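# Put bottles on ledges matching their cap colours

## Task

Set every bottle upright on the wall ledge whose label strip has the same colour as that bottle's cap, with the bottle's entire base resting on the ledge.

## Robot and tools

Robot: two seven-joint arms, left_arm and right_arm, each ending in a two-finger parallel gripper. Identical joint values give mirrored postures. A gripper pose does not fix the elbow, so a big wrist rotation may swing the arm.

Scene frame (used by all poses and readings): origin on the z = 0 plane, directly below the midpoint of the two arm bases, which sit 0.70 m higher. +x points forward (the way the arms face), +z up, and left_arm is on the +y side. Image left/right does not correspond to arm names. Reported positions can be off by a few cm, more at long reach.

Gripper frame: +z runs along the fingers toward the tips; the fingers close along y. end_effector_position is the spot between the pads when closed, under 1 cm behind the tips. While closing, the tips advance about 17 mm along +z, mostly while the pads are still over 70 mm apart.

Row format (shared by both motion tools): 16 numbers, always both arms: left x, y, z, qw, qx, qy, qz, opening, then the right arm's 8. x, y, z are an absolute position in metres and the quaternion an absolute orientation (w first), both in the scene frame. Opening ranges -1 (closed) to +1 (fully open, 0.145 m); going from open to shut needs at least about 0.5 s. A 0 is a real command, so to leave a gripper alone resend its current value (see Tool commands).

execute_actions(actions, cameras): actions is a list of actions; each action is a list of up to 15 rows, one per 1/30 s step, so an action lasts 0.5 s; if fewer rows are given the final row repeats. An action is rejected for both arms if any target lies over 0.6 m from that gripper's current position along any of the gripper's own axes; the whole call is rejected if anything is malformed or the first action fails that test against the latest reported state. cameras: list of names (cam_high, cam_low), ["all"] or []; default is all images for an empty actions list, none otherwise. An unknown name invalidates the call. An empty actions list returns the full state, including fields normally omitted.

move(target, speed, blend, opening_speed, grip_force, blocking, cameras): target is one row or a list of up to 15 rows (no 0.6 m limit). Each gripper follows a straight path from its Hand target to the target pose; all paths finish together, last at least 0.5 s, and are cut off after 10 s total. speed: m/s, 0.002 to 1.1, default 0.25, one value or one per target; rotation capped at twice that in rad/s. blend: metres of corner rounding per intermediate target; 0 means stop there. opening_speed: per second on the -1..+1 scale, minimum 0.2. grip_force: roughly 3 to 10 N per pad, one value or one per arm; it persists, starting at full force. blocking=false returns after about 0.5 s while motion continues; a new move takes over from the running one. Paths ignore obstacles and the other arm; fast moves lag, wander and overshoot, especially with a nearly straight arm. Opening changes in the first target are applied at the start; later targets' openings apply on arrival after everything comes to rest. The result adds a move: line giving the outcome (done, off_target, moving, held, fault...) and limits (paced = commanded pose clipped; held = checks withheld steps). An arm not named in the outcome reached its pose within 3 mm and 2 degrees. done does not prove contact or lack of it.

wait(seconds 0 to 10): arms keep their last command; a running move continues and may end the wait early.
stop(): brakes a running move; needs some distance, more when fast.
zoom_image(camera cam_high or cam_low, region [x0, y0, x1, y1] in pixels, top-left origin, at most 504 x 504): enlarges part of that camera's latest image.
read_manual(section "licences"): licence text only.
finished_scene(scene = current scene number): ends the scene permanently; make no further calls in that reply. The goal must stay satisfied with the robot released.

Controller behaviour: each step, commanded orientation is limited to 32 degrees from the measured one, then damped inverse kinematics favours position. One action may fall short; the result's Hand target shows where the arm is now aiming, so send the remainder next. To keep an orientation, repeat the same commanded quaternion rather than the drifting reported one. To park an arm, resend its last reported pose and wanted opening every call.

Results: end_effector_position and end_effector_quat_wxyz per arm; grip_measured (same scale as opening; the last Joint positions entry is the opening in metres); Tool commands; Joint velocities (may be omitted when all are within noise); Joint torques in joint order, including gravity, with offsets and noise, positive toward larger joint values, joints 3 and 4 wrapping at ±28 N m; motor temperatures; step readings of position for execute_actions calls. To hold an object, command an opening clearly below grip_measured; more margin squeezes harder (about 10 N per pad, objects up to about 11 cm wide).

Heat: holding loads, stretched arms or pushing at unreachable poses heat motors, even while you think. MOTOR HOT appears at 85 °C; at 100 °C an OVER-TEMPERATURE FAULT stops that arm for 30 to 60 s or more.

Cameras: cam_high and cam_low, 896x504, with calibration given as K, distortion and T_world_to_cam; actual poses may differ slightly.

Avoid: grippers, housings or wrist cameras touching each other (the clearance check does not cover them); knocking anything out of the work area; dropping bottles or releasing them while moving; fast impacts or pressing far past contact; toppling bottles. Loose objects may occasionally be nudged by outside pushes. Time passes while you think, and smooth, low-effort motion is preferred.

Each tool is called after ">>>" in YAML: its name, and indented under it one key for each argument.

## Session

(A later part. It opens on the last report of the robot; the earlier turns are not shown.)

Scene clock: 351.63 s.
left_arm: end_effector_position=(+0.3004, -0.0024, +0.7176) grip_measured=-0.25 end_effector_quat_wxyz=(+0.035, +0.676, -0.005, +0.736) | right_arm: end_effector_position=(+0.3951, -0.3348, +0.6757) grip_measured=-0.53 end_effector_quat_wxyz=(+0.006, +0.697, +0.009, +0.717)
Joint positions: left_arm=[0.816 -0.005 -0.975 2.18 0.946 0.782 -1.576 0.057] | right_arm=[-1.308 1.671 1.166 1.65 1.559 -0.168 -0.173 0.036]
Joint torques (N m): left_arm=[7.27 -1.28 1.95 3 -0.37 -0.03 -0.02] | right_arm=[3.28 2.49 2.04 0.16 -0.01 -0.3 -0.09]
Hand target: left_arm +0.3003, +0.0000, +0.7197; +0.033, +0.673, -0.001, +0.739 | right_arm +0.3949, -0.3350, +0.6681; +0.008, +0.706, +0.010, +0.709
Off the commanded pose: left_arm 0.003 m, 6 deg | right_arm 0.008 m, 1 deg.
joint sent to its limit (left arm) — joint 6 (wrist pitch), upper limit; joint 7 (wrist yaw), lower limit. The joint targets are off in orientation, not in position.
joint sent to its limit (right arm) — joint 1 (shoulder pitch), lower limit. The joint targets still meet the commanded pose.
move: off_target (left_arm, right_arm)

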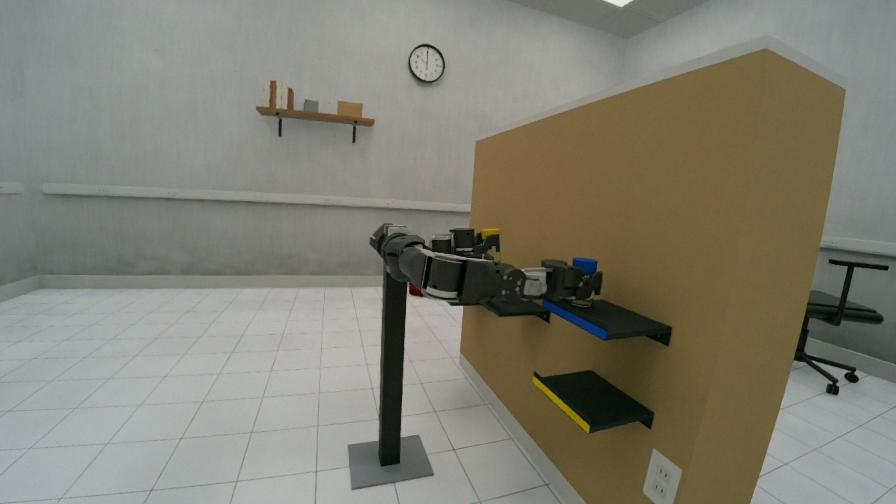

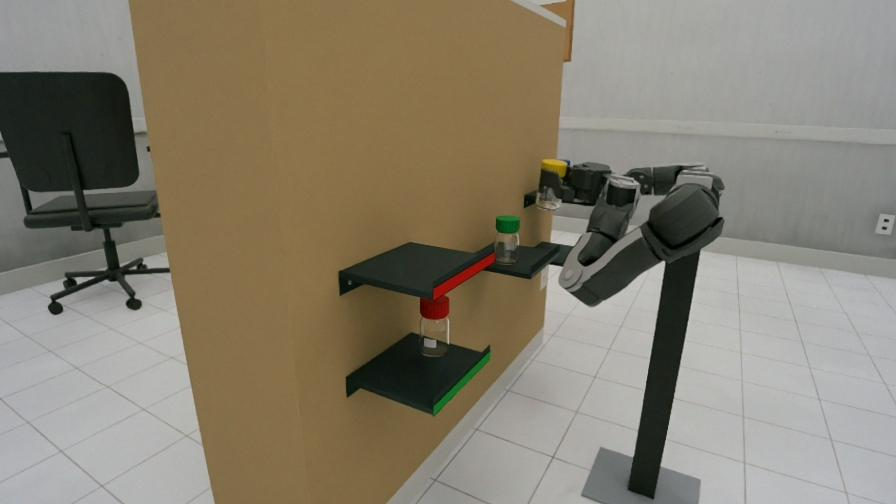

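>>> move:
  target:
    - [0.30,0.0,0.72,0,0.7071,0,0.7071,-0.8,0.395,-0.335,0.675,0.006,0.7,0.01,0.714,0.8]
    - [0.37,-0.025,0.71,0,0.7071,0,0.7071,-0.8,0.24,-0.335,0.685,0.006,0.7,0.01,0.714,0.8]
  speed: 0.1
  opening_speed: 1
  cameras: ["all"]

>>> zoom_image:
  camera: "cam_high"
  region: [420, 220, 660, 440]

>>> zoom_image:
  camera: "cam_low"
  region: [480, 110, 680, 310]

Scene clock: 365.77 s.
left_arm: end_effector_position=(+0.3699, -0.0245, +0.7080) grip_measured=-0.25 end_effector_quat_wxyz=(-0.002, +0.709, -0.001, +0.705) | right_arm: end_effector_position=(+0.2401, -0.3355, +0.6845) grip_measured=+0.80 end_effector_quat_wxyz=(+0.006, +0.699, +0.008, +0.715)
Joint positions: left_arm=[0.994 -0.041 -0.948 1.787 1.014 0.664 -1.446 0.057] | right_arm=[-1.312 0.866 1.371 2.197 1.417 0.074 0.072 0.132]
Joint torques (N m): left_arm=[9.24 -1.94 1.98 2.43 -0.49 -0.26 0.2] | right_arm=[-0.36 1.78 4.63 0.9 0.18 -0.3 0.14]
Motor temperatures (°C): left_arm=[22 27 36 23 22 25 21] | right_arm=[22 23 24 19 20 21 21]
Hand target: left_arm +0.3700, -0.0250, +0.7099; +0.000, +0.707, +0.000, +0.707 | right_arm +0.2400, -0.3349, +0.6851; +0.006, +0.700, +0.010, +0.714
Off the commanded pose: left_arm 0.002 m, 0 deg | right_arm 0.001 m, 0 deg.
joint sent to its limit (right arm) — joint 1 (shoulder pitch), lower limit. The joint targets still meet the commanded pose.
move: done

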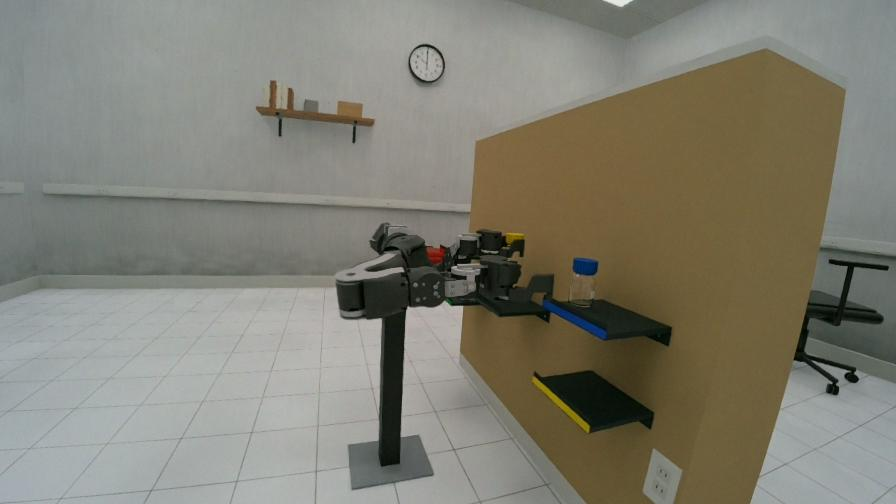

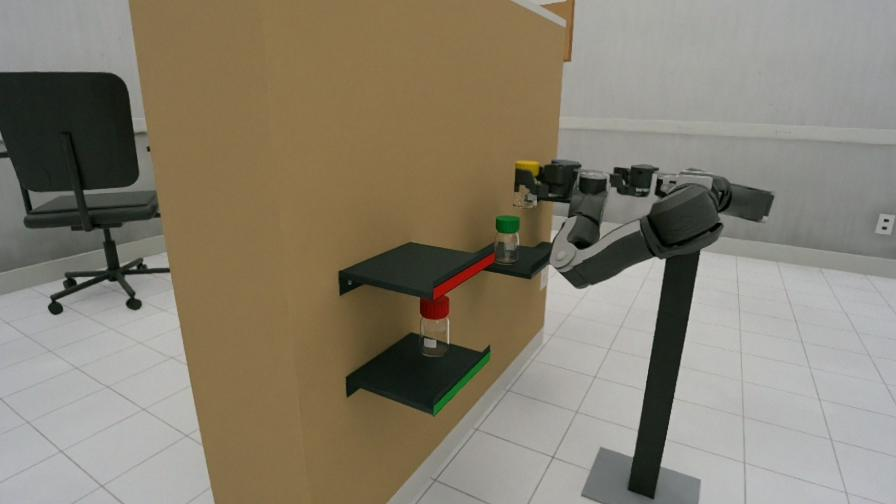

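Scaled by 2.100 from the camera's 896x504 image, which has a finer 1280x720 frame.

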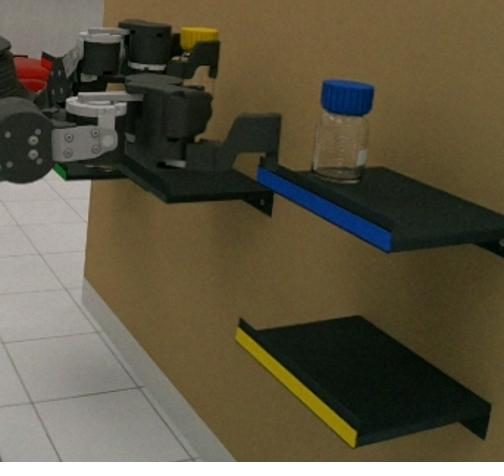

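Scaled by 2.520 from the camera's 896x504 image, which has a finer 1280x720 frame.

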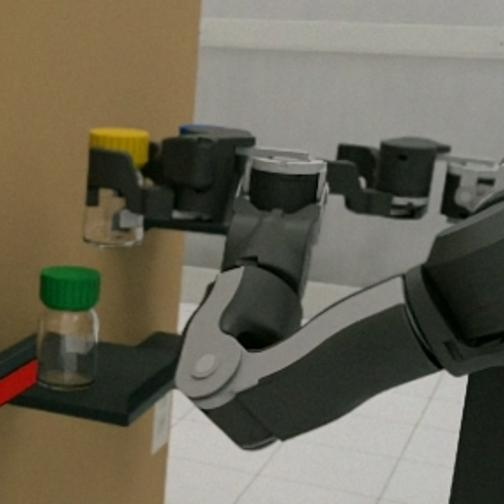

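>>> move:
  target:
    - [0.40,-0.033,0.70,0,0.7071,0,0.7071,-0.8,0.22,-0.35,0.6,0,0.7071,0,0.7071,1]
    - [0.40,-0.033,0.615,0,0.7071,0,0.7071,-0.8,0.2,-0.32,0.5,0,0.7071,0,0.7071,1]
  speed: 0.12
  cameras: ["all"]

>>> zoom_image:
  camera: "cam_high"
  region: [420, 220, 660, 440]

>>> zoom_image:
  camera: "cam_low"
  region: [480, 110, 680, 310]

Scene clock: 379.67 s.
left_arm: end_effector_position=(+0.3997, -0.0326, +0.6136) grip_measured=-0.25 end_effector_quat_wxyz=(+0.000, +0.711, +0.001, +0.704) | right_arm: end_effector_position=(+0.1999, -0.3208, +0.4997) grip_measured=+1.00 end_effector_quat_wxyz=(+0.001, +0.708, -0.003, +0.706)
Joint positions: left_arm=[0.89 0.051 -1.164 1.547 0.863 0.268 -1.256 0.057] | right_arm=[-1.015 0.64 0.451 1.864 0.842 -0.495 0.182 0.145]
Joint torques (N m): left_arm=[9.38 -1.73 1.68 3.28 -0.6 -0.44 0.21] | right_arm=[-0.8 3.07 2.62 2.62 0.13 -0.54 0.12]
Hand target: left_arm +0.4000, -0.0330, +0.6150; +0.000, +0.707, +0.000, +0.707 | right_arm +0.2000, -0.3199, +0.5000; +0.000, +0.707, +0.000, +0.707
Off the commanded pose: left_arm 0.001 m, 1 deg | right_arm 0.001 m, 0 deg.
move: done

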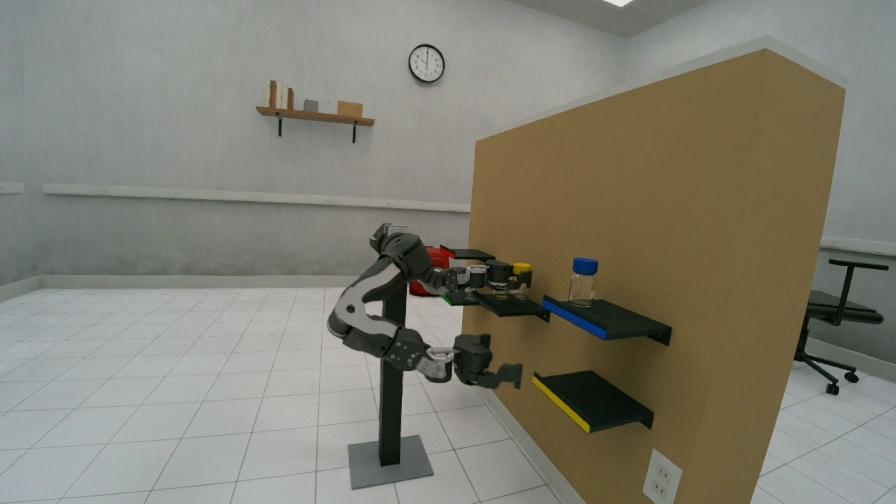

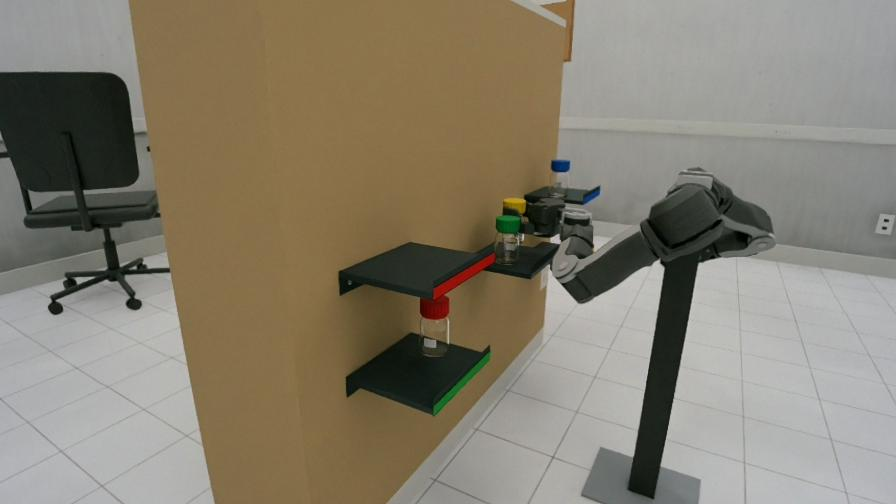

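Scaled by 2.100 from the camera's 896x504 image, which has a finer 1280x720 frame.

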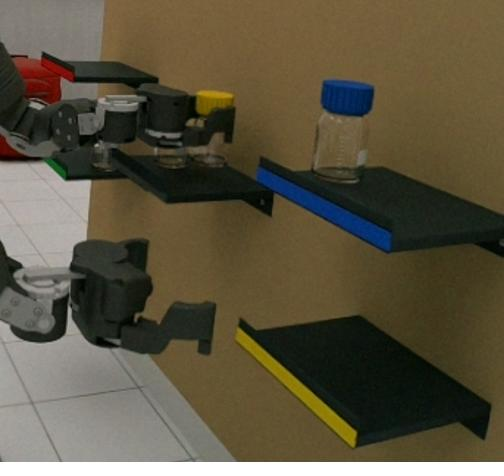

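Scaled by 2.520 from the camera's 896x504 image, which has a finer 1280x720 frame.

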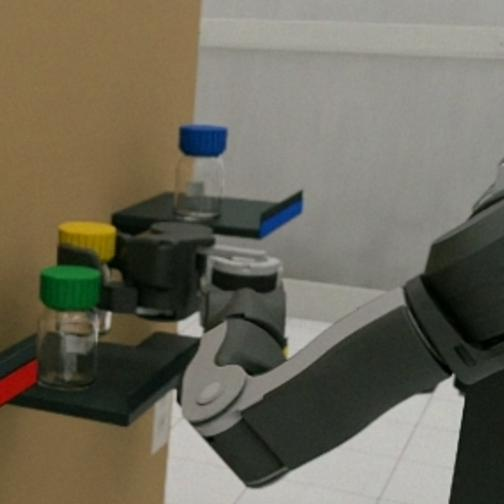

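>>> move:
  target: [0.40,-0.033,0.593,0,0.7071,0,0.7071,-0.8,0.2,-0.32,0.5,0,0.7071,0,0.7071,1]
  speed: 0.04
  cameras: ["cam_high"]

>>> zoom_image:
  camera: "cam_high"
  region: [460, 240, 560, 330]

Scene clock: 389.77 s.
left_arm: end_effector_position=(+0.3996, -0.0331, +0.5932) grip_measured=-0.25 end_effector_quat_wxyz=(+0.000, +0.709, +0.001, +0.705) | right_arm: end_effector_position=(+0.1999, -0.3208, +0.4997) grip_measured=+1.00 end_effector_quat_wxyz=(+0.001, +0.708, -0.003, +0.706)
Joint positions: left_arm=[0.867 0.064 -1.216 1.506 0.843 0.184 -1.243 0.057] | right_arm=[-1.015 0.64 0.451 1.864 0.842 -0.495 0.182 0.145]
Joint torques (N m): left_arm=[8.66 -1.57 1.65 3.06 -0.58 -0.43 0.19] | right_arm=[-0.73 3.15 2.65 2.7 0.14 -0.55 0.14]
Hand target: left_arm +0.4000, -0.0329, +0.5930; +0.000, +0.707, +0.000, +0.707 | right_arm +0.2000, -0.3199, +0.5000; +0.000, +0.707, +0.000, +0.707
Off the commanded pose: left_arm 0.000 m, 0 deg | right_arm 0.001 m, 0 deg.
move: done
Images, in order (width x height): cam_high 896x504.

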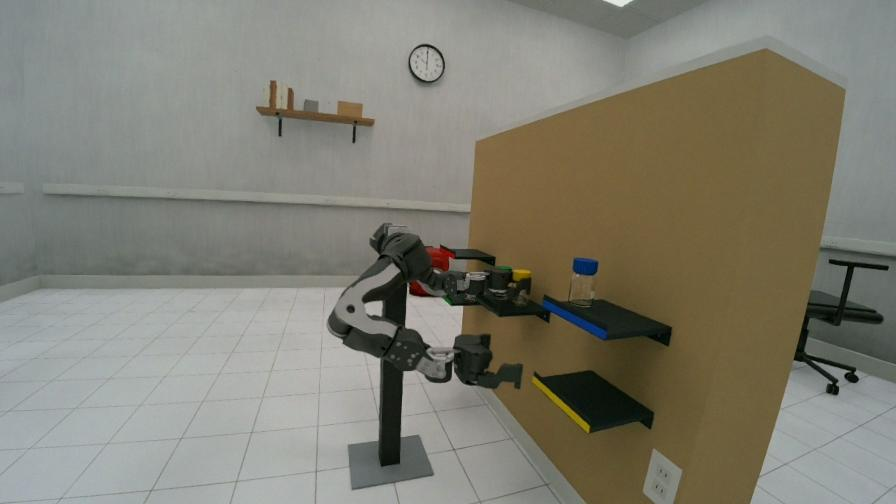

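Scaled by 5.040 from the camera's 896x504 image, which has a finer 1280x720 frame.

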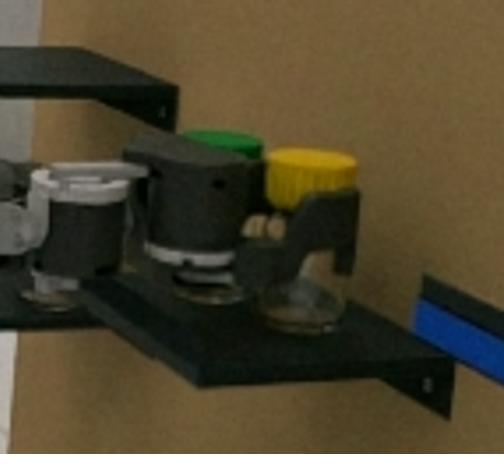

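Near contact; nudge 8 mm lower.

>>> move:
  target: [0.40,-0.033,0.583,0,0.7071,0,0.7071,-0.8,0.2,-0.32,0.5,0,0.7071,0,0.7071,1]
  speed: 0.03

Scene clock: 395.40 s.
left_arm: end_effector_position=(+0.4000, -0.0331, +0.5885) grip_measured=-0.25 end_effector_quat_wxyz=(+0.001, +0.703, +0.003, +0.711) | right_arm: end_effector_position=(+0.1999, -0.3208, +0.4997) grip_measured=+1.00 end_effector_quat_wxyz=(+0.001, +0.708, -0.003, +0.706)
Joint positions: left_arm=[0.863 0.067 -1.239 1.486 0.826 0.144 -1.239 0.057] | right_arm=[-1.015 0.64 0.451 1.864 0.842 -0.495 0.182 0.145]
Joint torques (N m): left_arm=[6.87 -1.41 1.54 2.52 -0.31 -0.38 0.27] | right_arm=[-0.91 3.2 2.69 2.67 0.15 -0.53 0.11]
Hand target: left_arm +0.3999, -0.0330, +0.5830; +0.000, +0.707, +0.000, +0.707 | right_arm +0.2000, -0.3199, +0.5000; +0.000, +0.707, +0.000, +0.707
Off the commanded pose: left_arm 0.005 m, 1 deg | right_arm 0.001 m, 0 deg.
move: off_target (left_arm)

>>> move:
  target:
    - [0.40,-0.033,0.587,0,0.7071,0,0.7071,-0.08,0.2,-0.3,0.5,0,0.7071,0,0.7071,0.5]
    - [0.23,-0.02,0.6,0,0.7071,0,0.7071,-0.08,0.2,-0.3,0.5,0,0.7071,0,0.7071,0.5]
  speed: 0.1
  opening_speed: 0.5
  cameras: ["all"]

>>> zoom_image:
  camera: "cam_high"
  region: [420, 220, 620, 420]

>>> zoom_image:
  camera: "cam_low"
  region: [480, 110, 680, 310]

Scene clock: 425.57 s.
left_arm: end_effector_position=(+0.2326, -0.0190, +0.5991) grip_measured=-0.08 end_effector_quat_wxyz=(-0.003, +0.708, +0.001, +0.707) | right_arm: end_effector_position=(+0.2000, -0.3004, +0.5011) grip_measured=+0.50 end_effector_quat_wxyz=(+0.000, +0.706, +0.002, +0.709)
Joint positions: left_arm=[0.322 0.054 -1.378 2.134 0.384 0.543 -1.577 0.07] | right_arm=[-1.007 0.597 0.41 1.931 0.757 -0.481 0.126 0.112]
Joint torques (N m): left_arm=[2.39 -3.63 -0.96 5.31 -0.57 0.04 0] | right_arm=[-0.83 2.15 1.81 3.33 0.13 -0.32 -0.13]
Motor temperatures (°C): left_arm=[24 26 31 22 22 25 21] | right_arm=[21 23 23 20 20 21 21]
Hand target: left_arm +0.2301, -0.0199, +0.6000; +0.000, +0.707, +0.000, +0.707 | right_arm +0.2000, -0.2999, +0.5000; +0.000, +0.707, +0.000, +0.707
Off the commanded pose: left_arm 0.003 m, 0 deg | right_arm 0.001 m, 0 deg.
joint sent to its limit (left arm) — joint 7 (wrist yaw), lower limit. The joint targets still meet the commanded pose.
move: done

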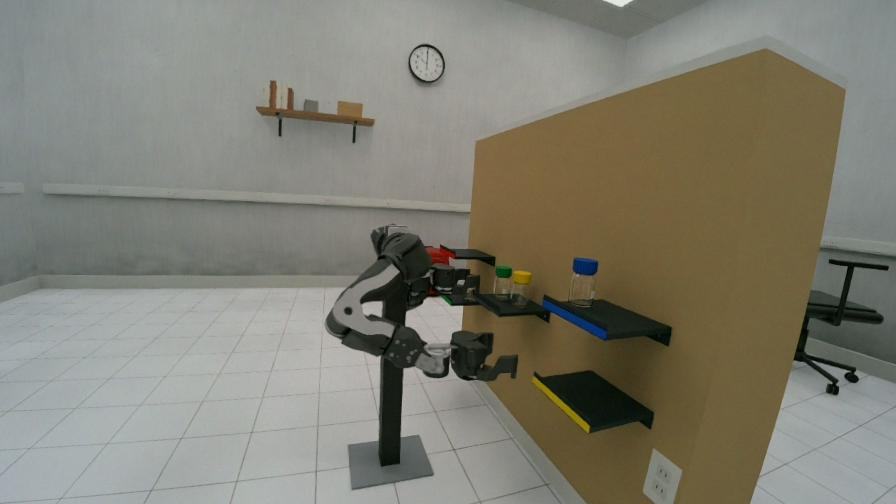

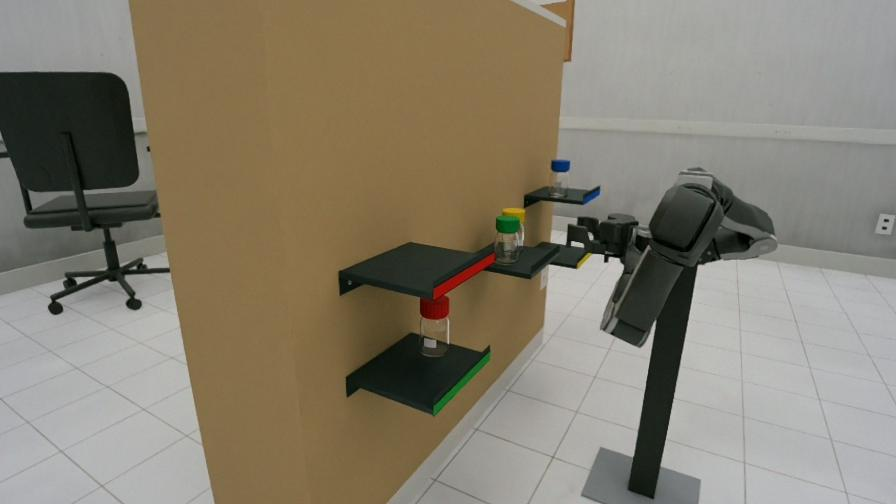

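Scaled by 2.520 from the camera's 896x504 image, which has a finer 1280x720 frame.

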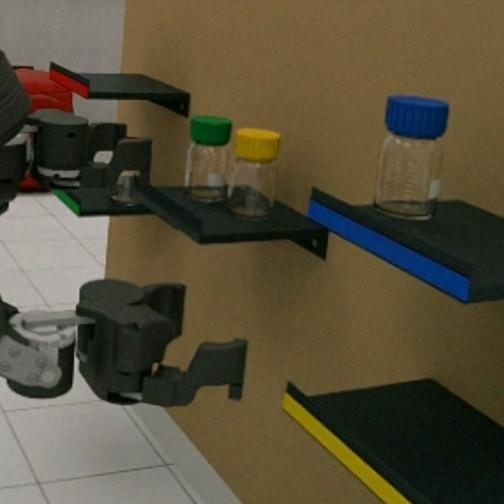

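Scaled by 2.520 from the camera's 896x504 image, which has a finer 1280x720 frame.

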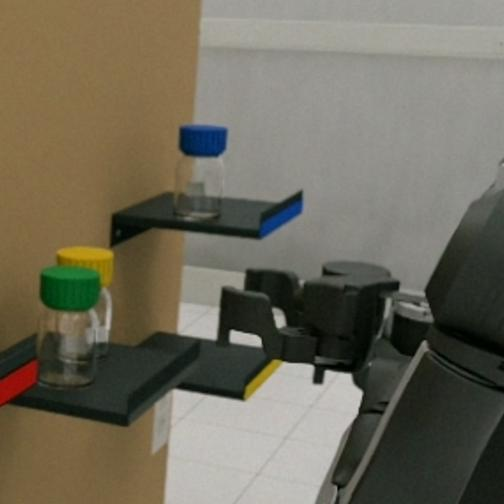

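>>> move:
  target:
    - [0.22,0.2,0.56,0,0.7071,0,0.7071,1,0.22,-0.3,0.53,0,0.7071,0,0.7071,0.5]
    - [0.23,0.345,0.49,0,0.7071,0,0.7071,1,0.3,-0.16,0.595,-0.3265,0.627,0.3265,0.627,0.5]
    - [0.395,0.35,0.485,0,0.7071,0,0.7071,1,0.32,-0.145,0.595,-0.3265,0.627,0.3265,0.627,0.5]
  speed: 0.18
  blend: [0.03,0,0]
  cameras: ["all"]

>>> zoom_image:
  camera: "cam_high"
  region: [420, 220, 620, 420]

>>> zoom_image:
  camera: "cam_low"
  region: [380, 180, 620, 420]

Scene clock: 446.40 s.
left_arm: end_effector_position=(+0.3956, +0.3495, +0.4856) grip_measured=+1.00 end_effector_quat_wxyz=(+0.000, +0.706, +0.001, +0.708) | right_arm: end_effector_position=(+0.3194, -0.1451, +0.5972) grip_measured=+0.50 end_effector_quat_wxyz=(-0.327, +0.624, +0.328, +0.629)
Joint positions: left_arm=[0.713 1.104 -1.376 1.115 1.482 -0.686 -0.006 0.145] | right_arm=[0.243 1.123 -0.399 1.761 1.119 -0.044 0.621 0.112]
Joint torques (N m): left_arm=[6.37 5.66 2.35 0.46 0.18 -0.63 0.2] | right_arm=[4.02 4.5 3.26 1.68 0.37 -0.18 -0.15]
Hand target: left_arm +0.3950, +0.3500, +0.4849; +0.000, +0.707, +0.000, +0.707 | right_arm +0.3200, -0.1450, +0.5950; -0.327, +0.627, +0.327, +0.627
Off the commanded pose: left_arm 0.001 m, 0 deg | right_arm 0.002 m, 0 deg.
move: done

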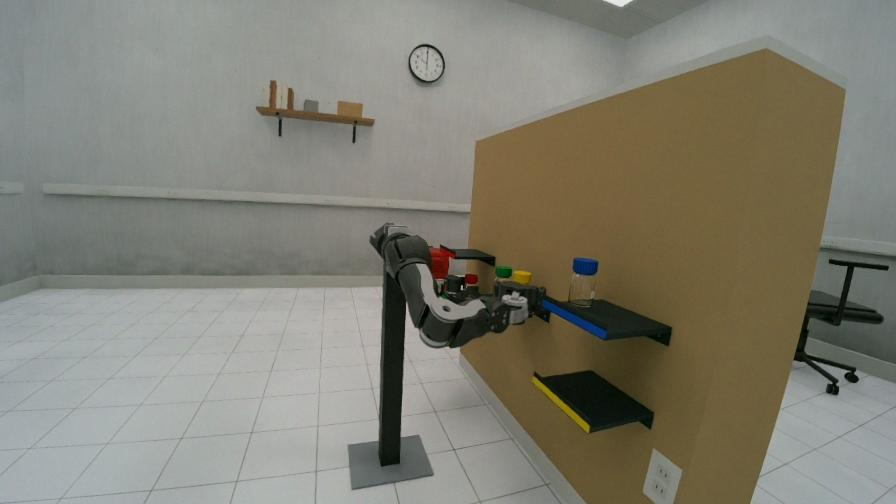

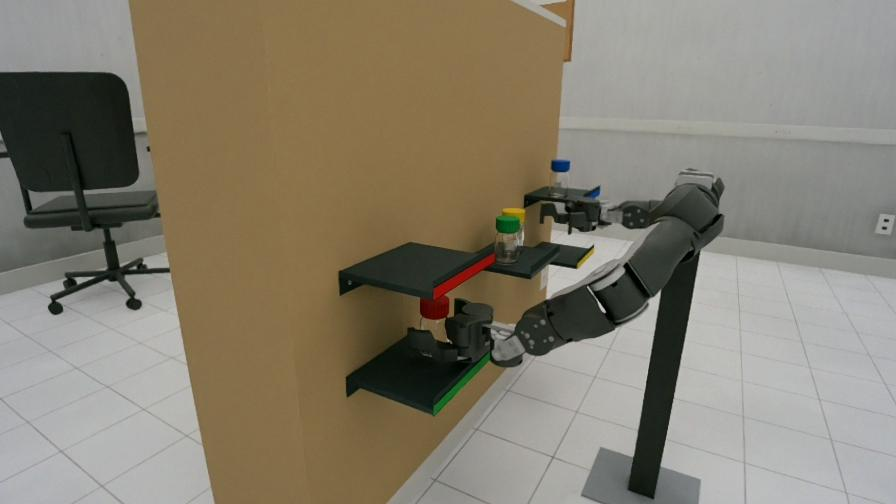

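Scaled by 2.520 from the camera's 896x504 image, which has a finer 1280x720 frame.

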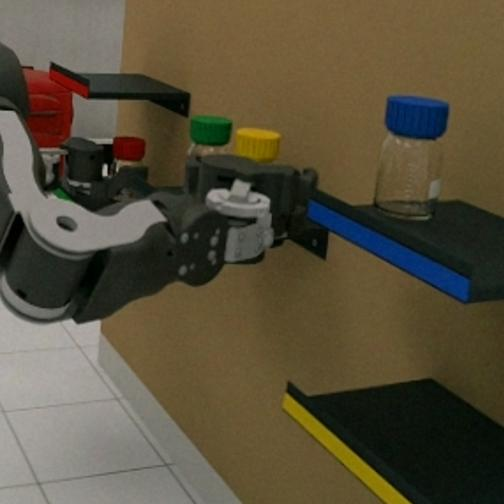

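Scaled by 2.100 from the camera's 896x504 image, which has a finer 1280x720 frame.

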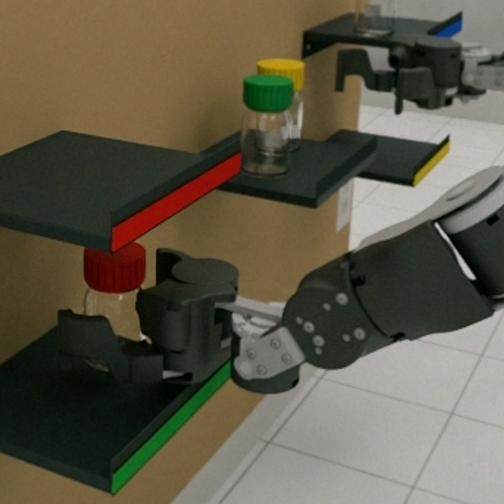

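>>> move:
  target:
    - [0.397,0.35,0.485,0,0.7071,0,0.7071,-0.7,0.395,-0.04,0.59,-0.3265,0.627,0.3265,0.627,0.5]
    - [0.397,0.35,0.485,0,0.7071,0,0.7071,-0.7,0.395,-0.04,0.59,-0.3265,0.627,0.3265,0.627,-0.7]
  speed: 0.07
  opening_speed: 0.9
  cameras: ["all"]

>>> zoom_image:
  camera: "cam_high"
  region: [420, 220, 620, 420]

>>> zoom_image:
  camera: "cam_low"
  region: [380, 180, 620, 420]

Scene clock: 457.47 s.
left_arm: end_effector_position=(+0.3959, +0.3519, +0.4856) grip_measured=-0.33 end_effector_quat_wxyz=(-0.003, +0.707, +0.000, +0.708) | right_arm: end_effector_position=(+0.3943, -0.0395, +0.5921) grip_measured=-0.24 end_effector_quat_wxyz=(-0.329, +0.624, +0.327, +0.629)
Joint positions: left_arm=[0.714 1.103 -1.376 1.104 1.484 -0.685 0 0.051] | right_arm=[0.675 0.588 -0.668 1.494 0.832 0.165 0.466 0.058]
Joint torques (N m): left_arm=[7.21 4.31 2.51 0.35 0.18 -0.53 0.19] | right_arm=[6.16 1.7 3.04 2.65 0.33 -0.25 -0.13]
Hand target: left_arm +0.3969, +0.3501, +0.4849; +0.000, +0.707, +0.000, +0.707 | right_arm +0.3950, -0.0400, +0.5900; -0.327, +0.627, +0.327, +0.627
Off the commanded pose: left_arm 0.002 m, 0 deg | right_arm 0.002 m, 1 deg.
move: done

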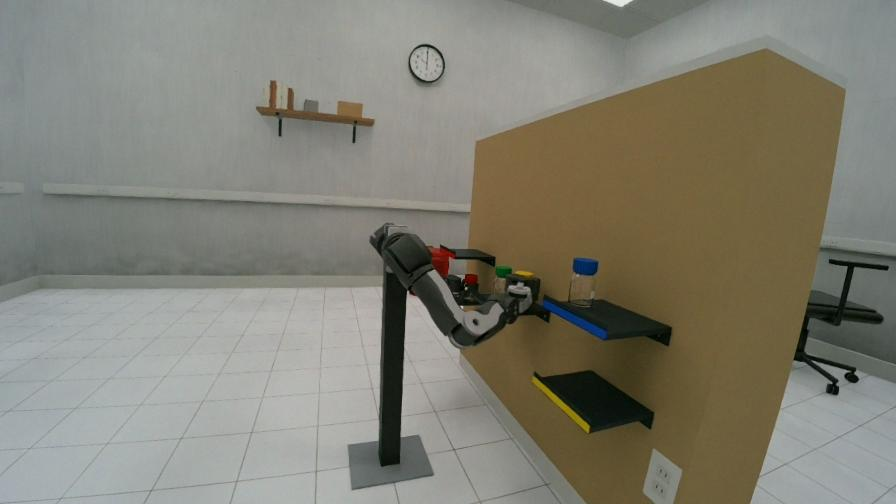

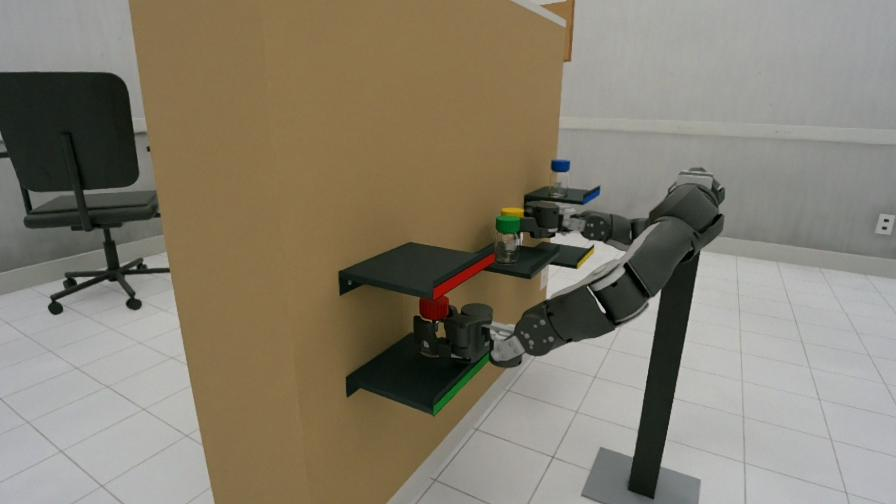

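Scaled by 2.520 from the camera's 896x504 image, which has a finer 1280x720 frame.

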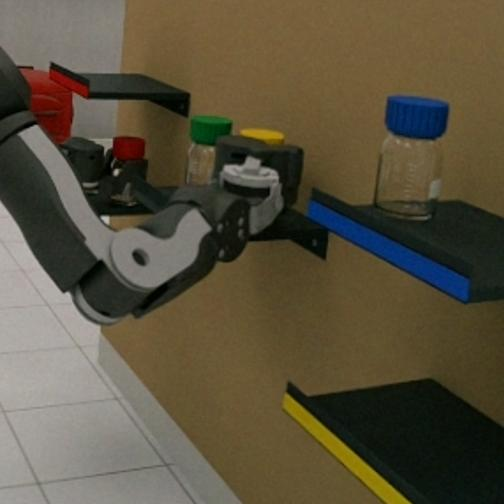

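Scaled by 2.100 from the camera's 896x504 image, which has a finer 1280x720 frame.

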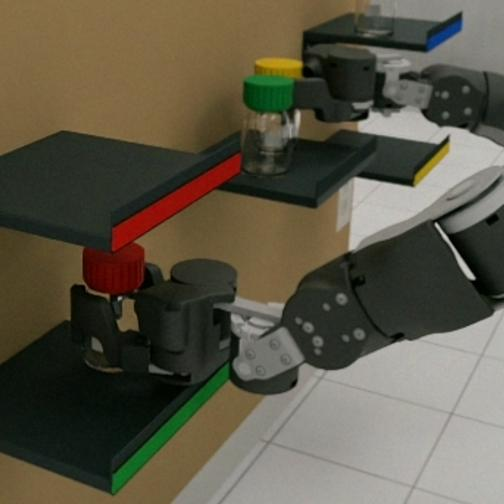

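>>> move:
  target:
    - [0.397,0.35,0.515,0,0.7071,0,0.7071,-0.7,0.395,-0.04,0.625,-0.3265,0.627,0.3265,0.627,-0.7]
    - [0.22,0.34,0.52,0,0.7071,0,0.7071,-0.7,0.27,-0.09,0.625,-0.3265,0.627,0.3265,0.627,-0.7]
    - [0.22,0.34,0.73,0,0.7071,0,0.7071,-0.7,0.22,-0.3,0.54,0,0.7071,0,0.7071,-0.7]
    - [0.3,0.35,0.73,0,0.7071,0,0.7071,-0.7,0.23,-0.365,0.53,0,0.7071,0,0.7071,-0.7]
  blend: [0.01,0.02,0.02,0]
  speed: 0.15
  cameras: ["all"]

Scene clock: 473.90 s.
left_arm: end_effector_position=(+0.3002, +0.3503, +0.7295) grip_measured=-0.33 end_effector_quat_wxyz=(-0.002, +0.709, +0.000, +0.705) | right_arm: end_effector_position=(+0.2298, -0.3651, +0.5262) grip_measured=-0.24 end_effector_quat_wxyz=(+0.000, +0.713, -0.002, +0.701)
Joint positions: left_arm=[1.791 1.918 -1.556 1.967 1.585 0.238 -0.052 0.051] | right_arm=[-0.692 0.514 0.729 1.76 0.785 -0.078 0.497 0.058]
Joint torques (N m): left_arm=[3.2 -1.09 2.63 0.24 0.14 -0.79 0.17] | right_arm=[0.28 4.13 4.23 3.71 0.54 -0.63 0.18]
Hand target: left_arm +0.3000, +0.3500, +0.7300; +0.000, +0.707, +0.000, +0.707 | right_arm +0.2300, -0.3651, +0.5300; +0.000, +0.707, +0.000, +0.707
Off the commanded pose: left_arm 0.001 m, 0 deg | right_arm 0.004 m, 1 deg.
joint sent to its limit (left arm) — joint 5 (forearm roll), upper limit. The joint targets still meet the commanded pose.
move: off_target (right_arm); limits=paced

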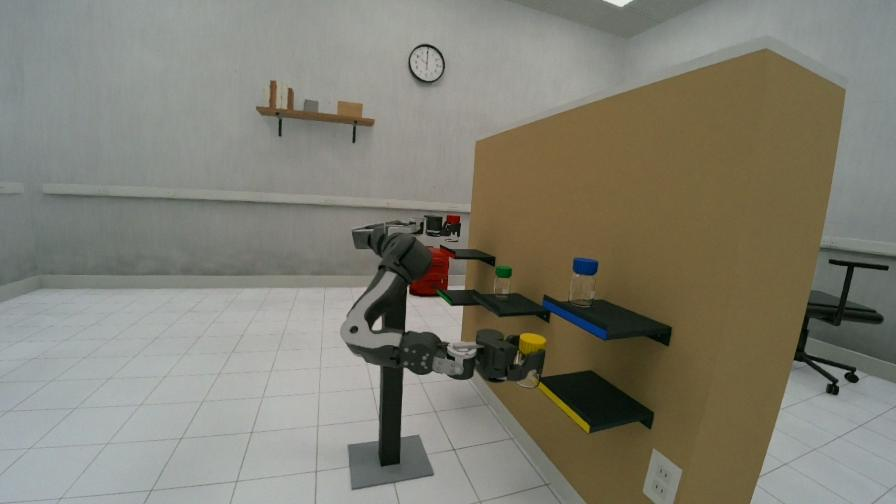

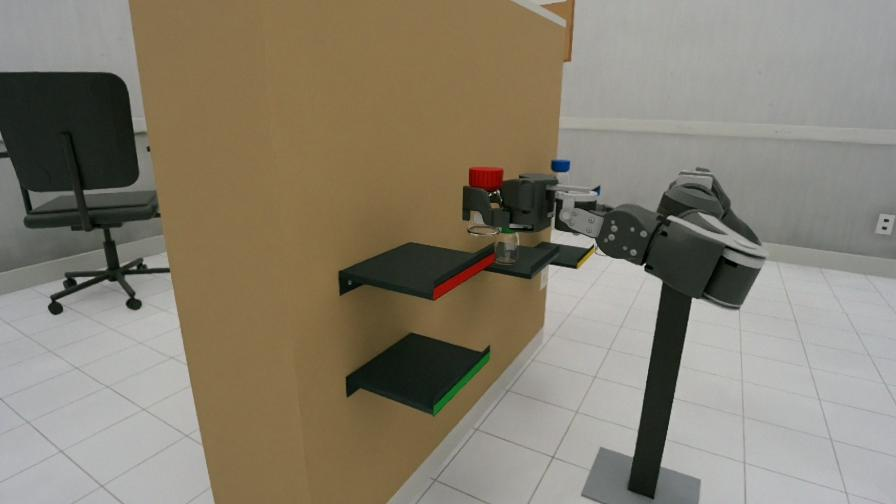

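>>> move:
  target:
    - [0.397,0.352,0.725,0,0.7071,0,0.7071,-0.7,0.395,-0.365,0.516,0,0.7071,0,0.7071,-0.7]
    - [0.397,0.352,0.688,0,0.7071,0,0.7071,-0.7,0.395,-0.365,0.484,0,0.7071,0,0.7071,-0.7]
  speed: 0.1
  cameras: ["all"]

>>> zoom_image:
  camera: "cam_high"
  region: [420, 220, 670, 440]

>>> zoom_image:
  camera: "cam_low"
  region: [330, 160, 530, 360]

Scene clock: 485.50 s.
left_arm: end_effector_position=(+0.3971, +0.3523, +0.6866) grip_measured=-0.33 end_effector_quat_wxyz=(+0.000, +0.710, +0.001, +0.704) | right_arm: end_effector_position=(+0.3962, -0.3673, +0.4950) grip_measured=-0.24 end_effector_quat_wxyz=(+0.004, +0.694, +0.001, +0.720)
Joint positions: left_arm=[1.526 1.485 -1.562 1.581 1.569 -0.026 -0.098 0.051] | right_arm=[0.216 0.586 0.203 1.046 0.521 -0.168 0.437 0.058]
Joint torques (N m): left_arm=[5.89 0.59 3.62 0.49 0.03 -0.97 0.15] | right_arm=[2.91 5.13 0.01 2.39 0.26 0.1 0.01]
Hand target: left_arm +0.3970, +0.3521, +0.6879; +0.000, +0.707, +0.000, +0.707 | right_arm +0.3947, -0.3649, +0.4840; +0.000, +0.707, +0.000, +0.707
Off the commanded pose: left_arm 0.001 m, 1 deg | right_arm 0.011 m, 2 deg.
move: off_target (right_arm)

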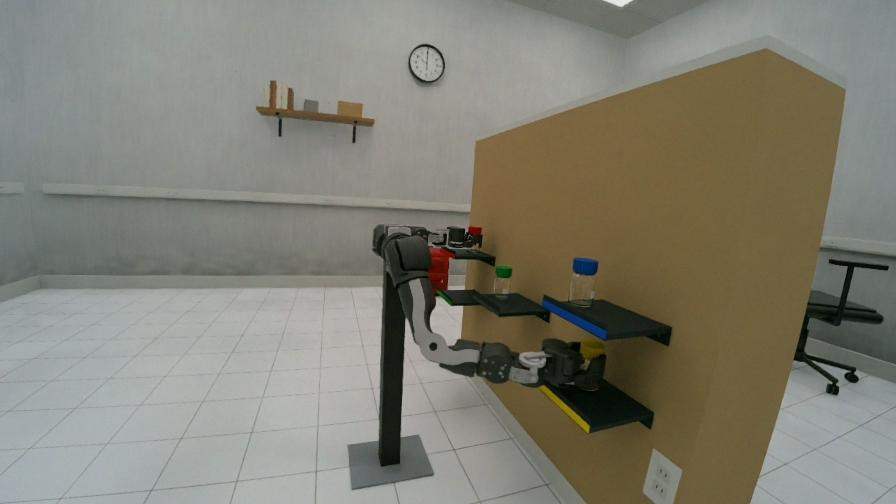

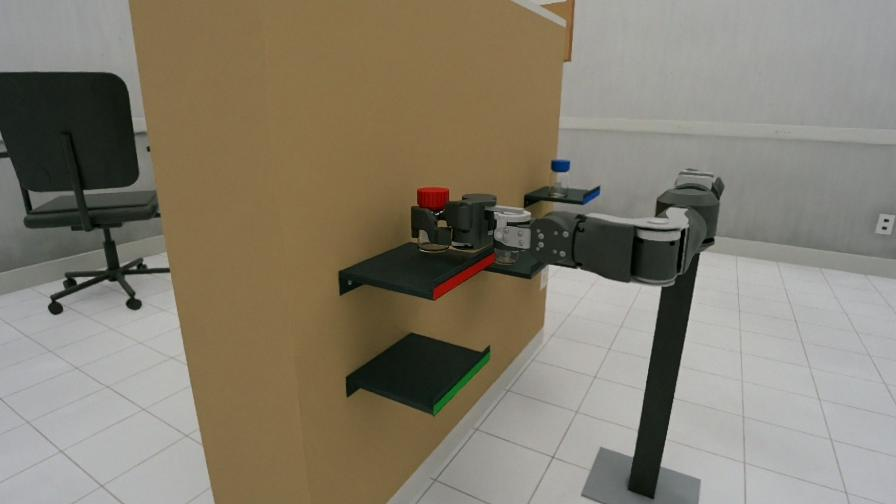

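Scaled by 2.016 from the camera's 896x504 image, which has a finer 1280x720 frame.

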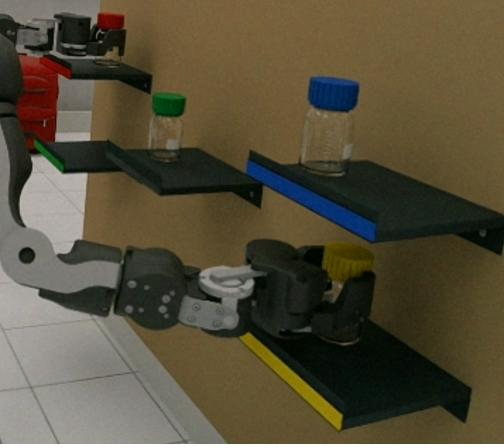

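Scaled by 2.520 from the camera's 896x504 image, which has a finer 1280x720 frame.

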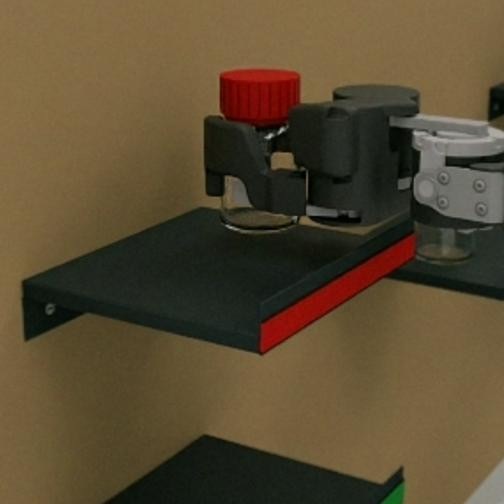

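>>> move:
  target:
    - [0.397,0.352,0.672,0,0.7071,0,0.7071,-0.7,0.395,-0.366,0.492,0,0.7071,0,0.7071,-0.7]
    - [0.397,0.352,0.672,0,0.7071,0,0.7071,-0.7,0.395,-0.366,0.492,0,0.7071,0,0.7071,0.8]
    - [0.397,0.352,0.672,0,0.7071,0,0.7071,-0.7,0.23,-0.36,0.498,0,0.7071,0,0.7071,0.8]
  speed: [0.04,0.1,0.12]
  opening_speed: 1
  cameras: ["all"]

>>> zoom_image:
  camera: "cam_high"
  region: [420, 220, 670, 440]

>>> zoom_image:
  camera: "cam_low"
  region: [330, 160, 530, 360]

Scene clock: 498.87 s.
left_arm: end_effector_position=(+0.3966, +0.3531, +0.6769) grip_measured=-0.33 end_effector_quat_wxyz=(+0.000, +0.702, +0.003, +0.712) | right_arm: end_effector_position=(+0.2300, -0.3605, +0.4966) grip_measured=+0.80 end_effector_quat_wxyz=(+0.001, +0.709, -0.002, +0.705)
Joint positions: left_arm=[1.469 1.483 -1.562 1.577 1.563 -0.107 -0.098 0.051] | right_arm=[-0.638 0.472 0.643 1.659 0.722 -0.189 0.521 0.132]
Joint torques (N m): left_arm=[4.55 0.25 2.73 0.09 0 -0.55 0.15] | right_arm=[-0.22 4.81 3.29 3.73 0.49 -0.46 0.18]
Hand target: left_arm +0.3970, +0.3520, +0.6719; +0.000, +0.707, +0.000, +0.707 | right_arm +0.2300, -0.3600, +0.4981; +0.000, +0.707, +0.000, +0.707
Off the commanded pose: left_arm 0.005 m, 1 deg | right_arm 0.002 m, 0 deg.
joint sent to its limit (left arm) — joint 3 (upper arm roll), lower limit. The joint targets still meet the commanded pose.
move: off_target (left_arm); target 2's new opening was sent with right_arm's hand 0.004 m and 1 deg from that target

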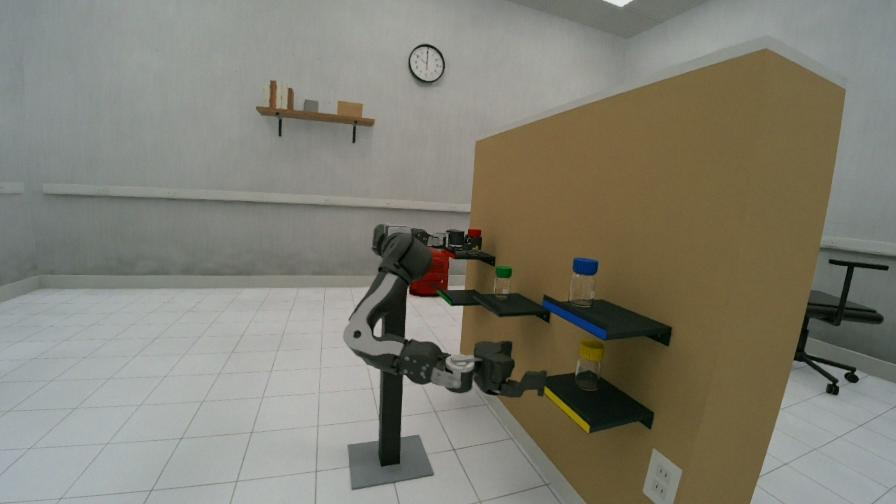

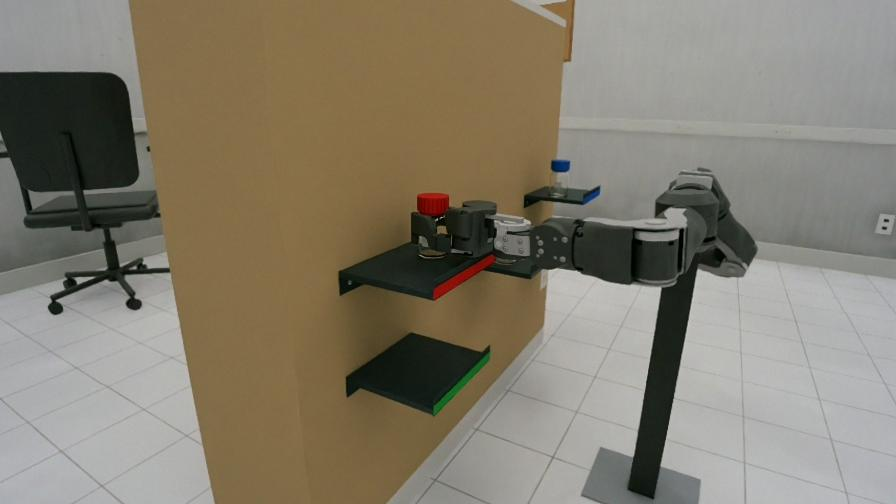

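Scaled by 2.016 from the camera's 896x504 image, which has a finer 1280x720 frame.

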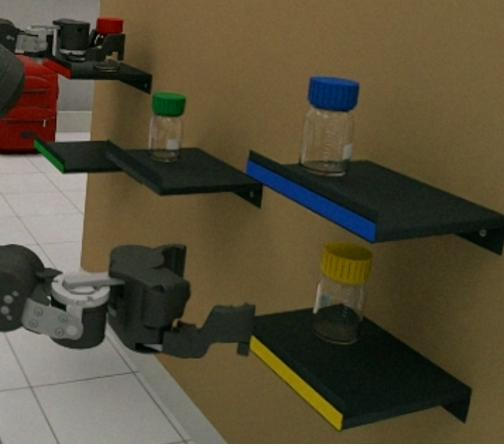

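Scaled by 2.520 from the camera's 896x504 image, which has a finer 1280x720 frame.

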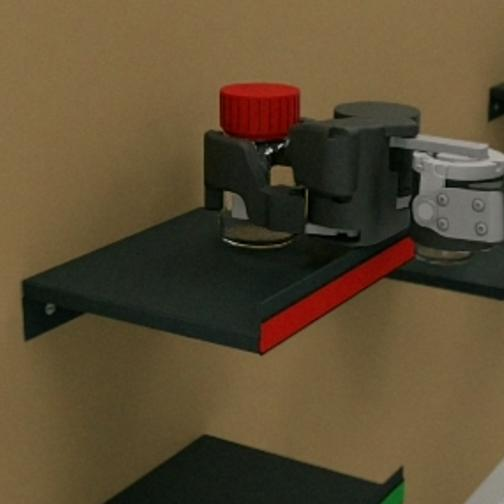

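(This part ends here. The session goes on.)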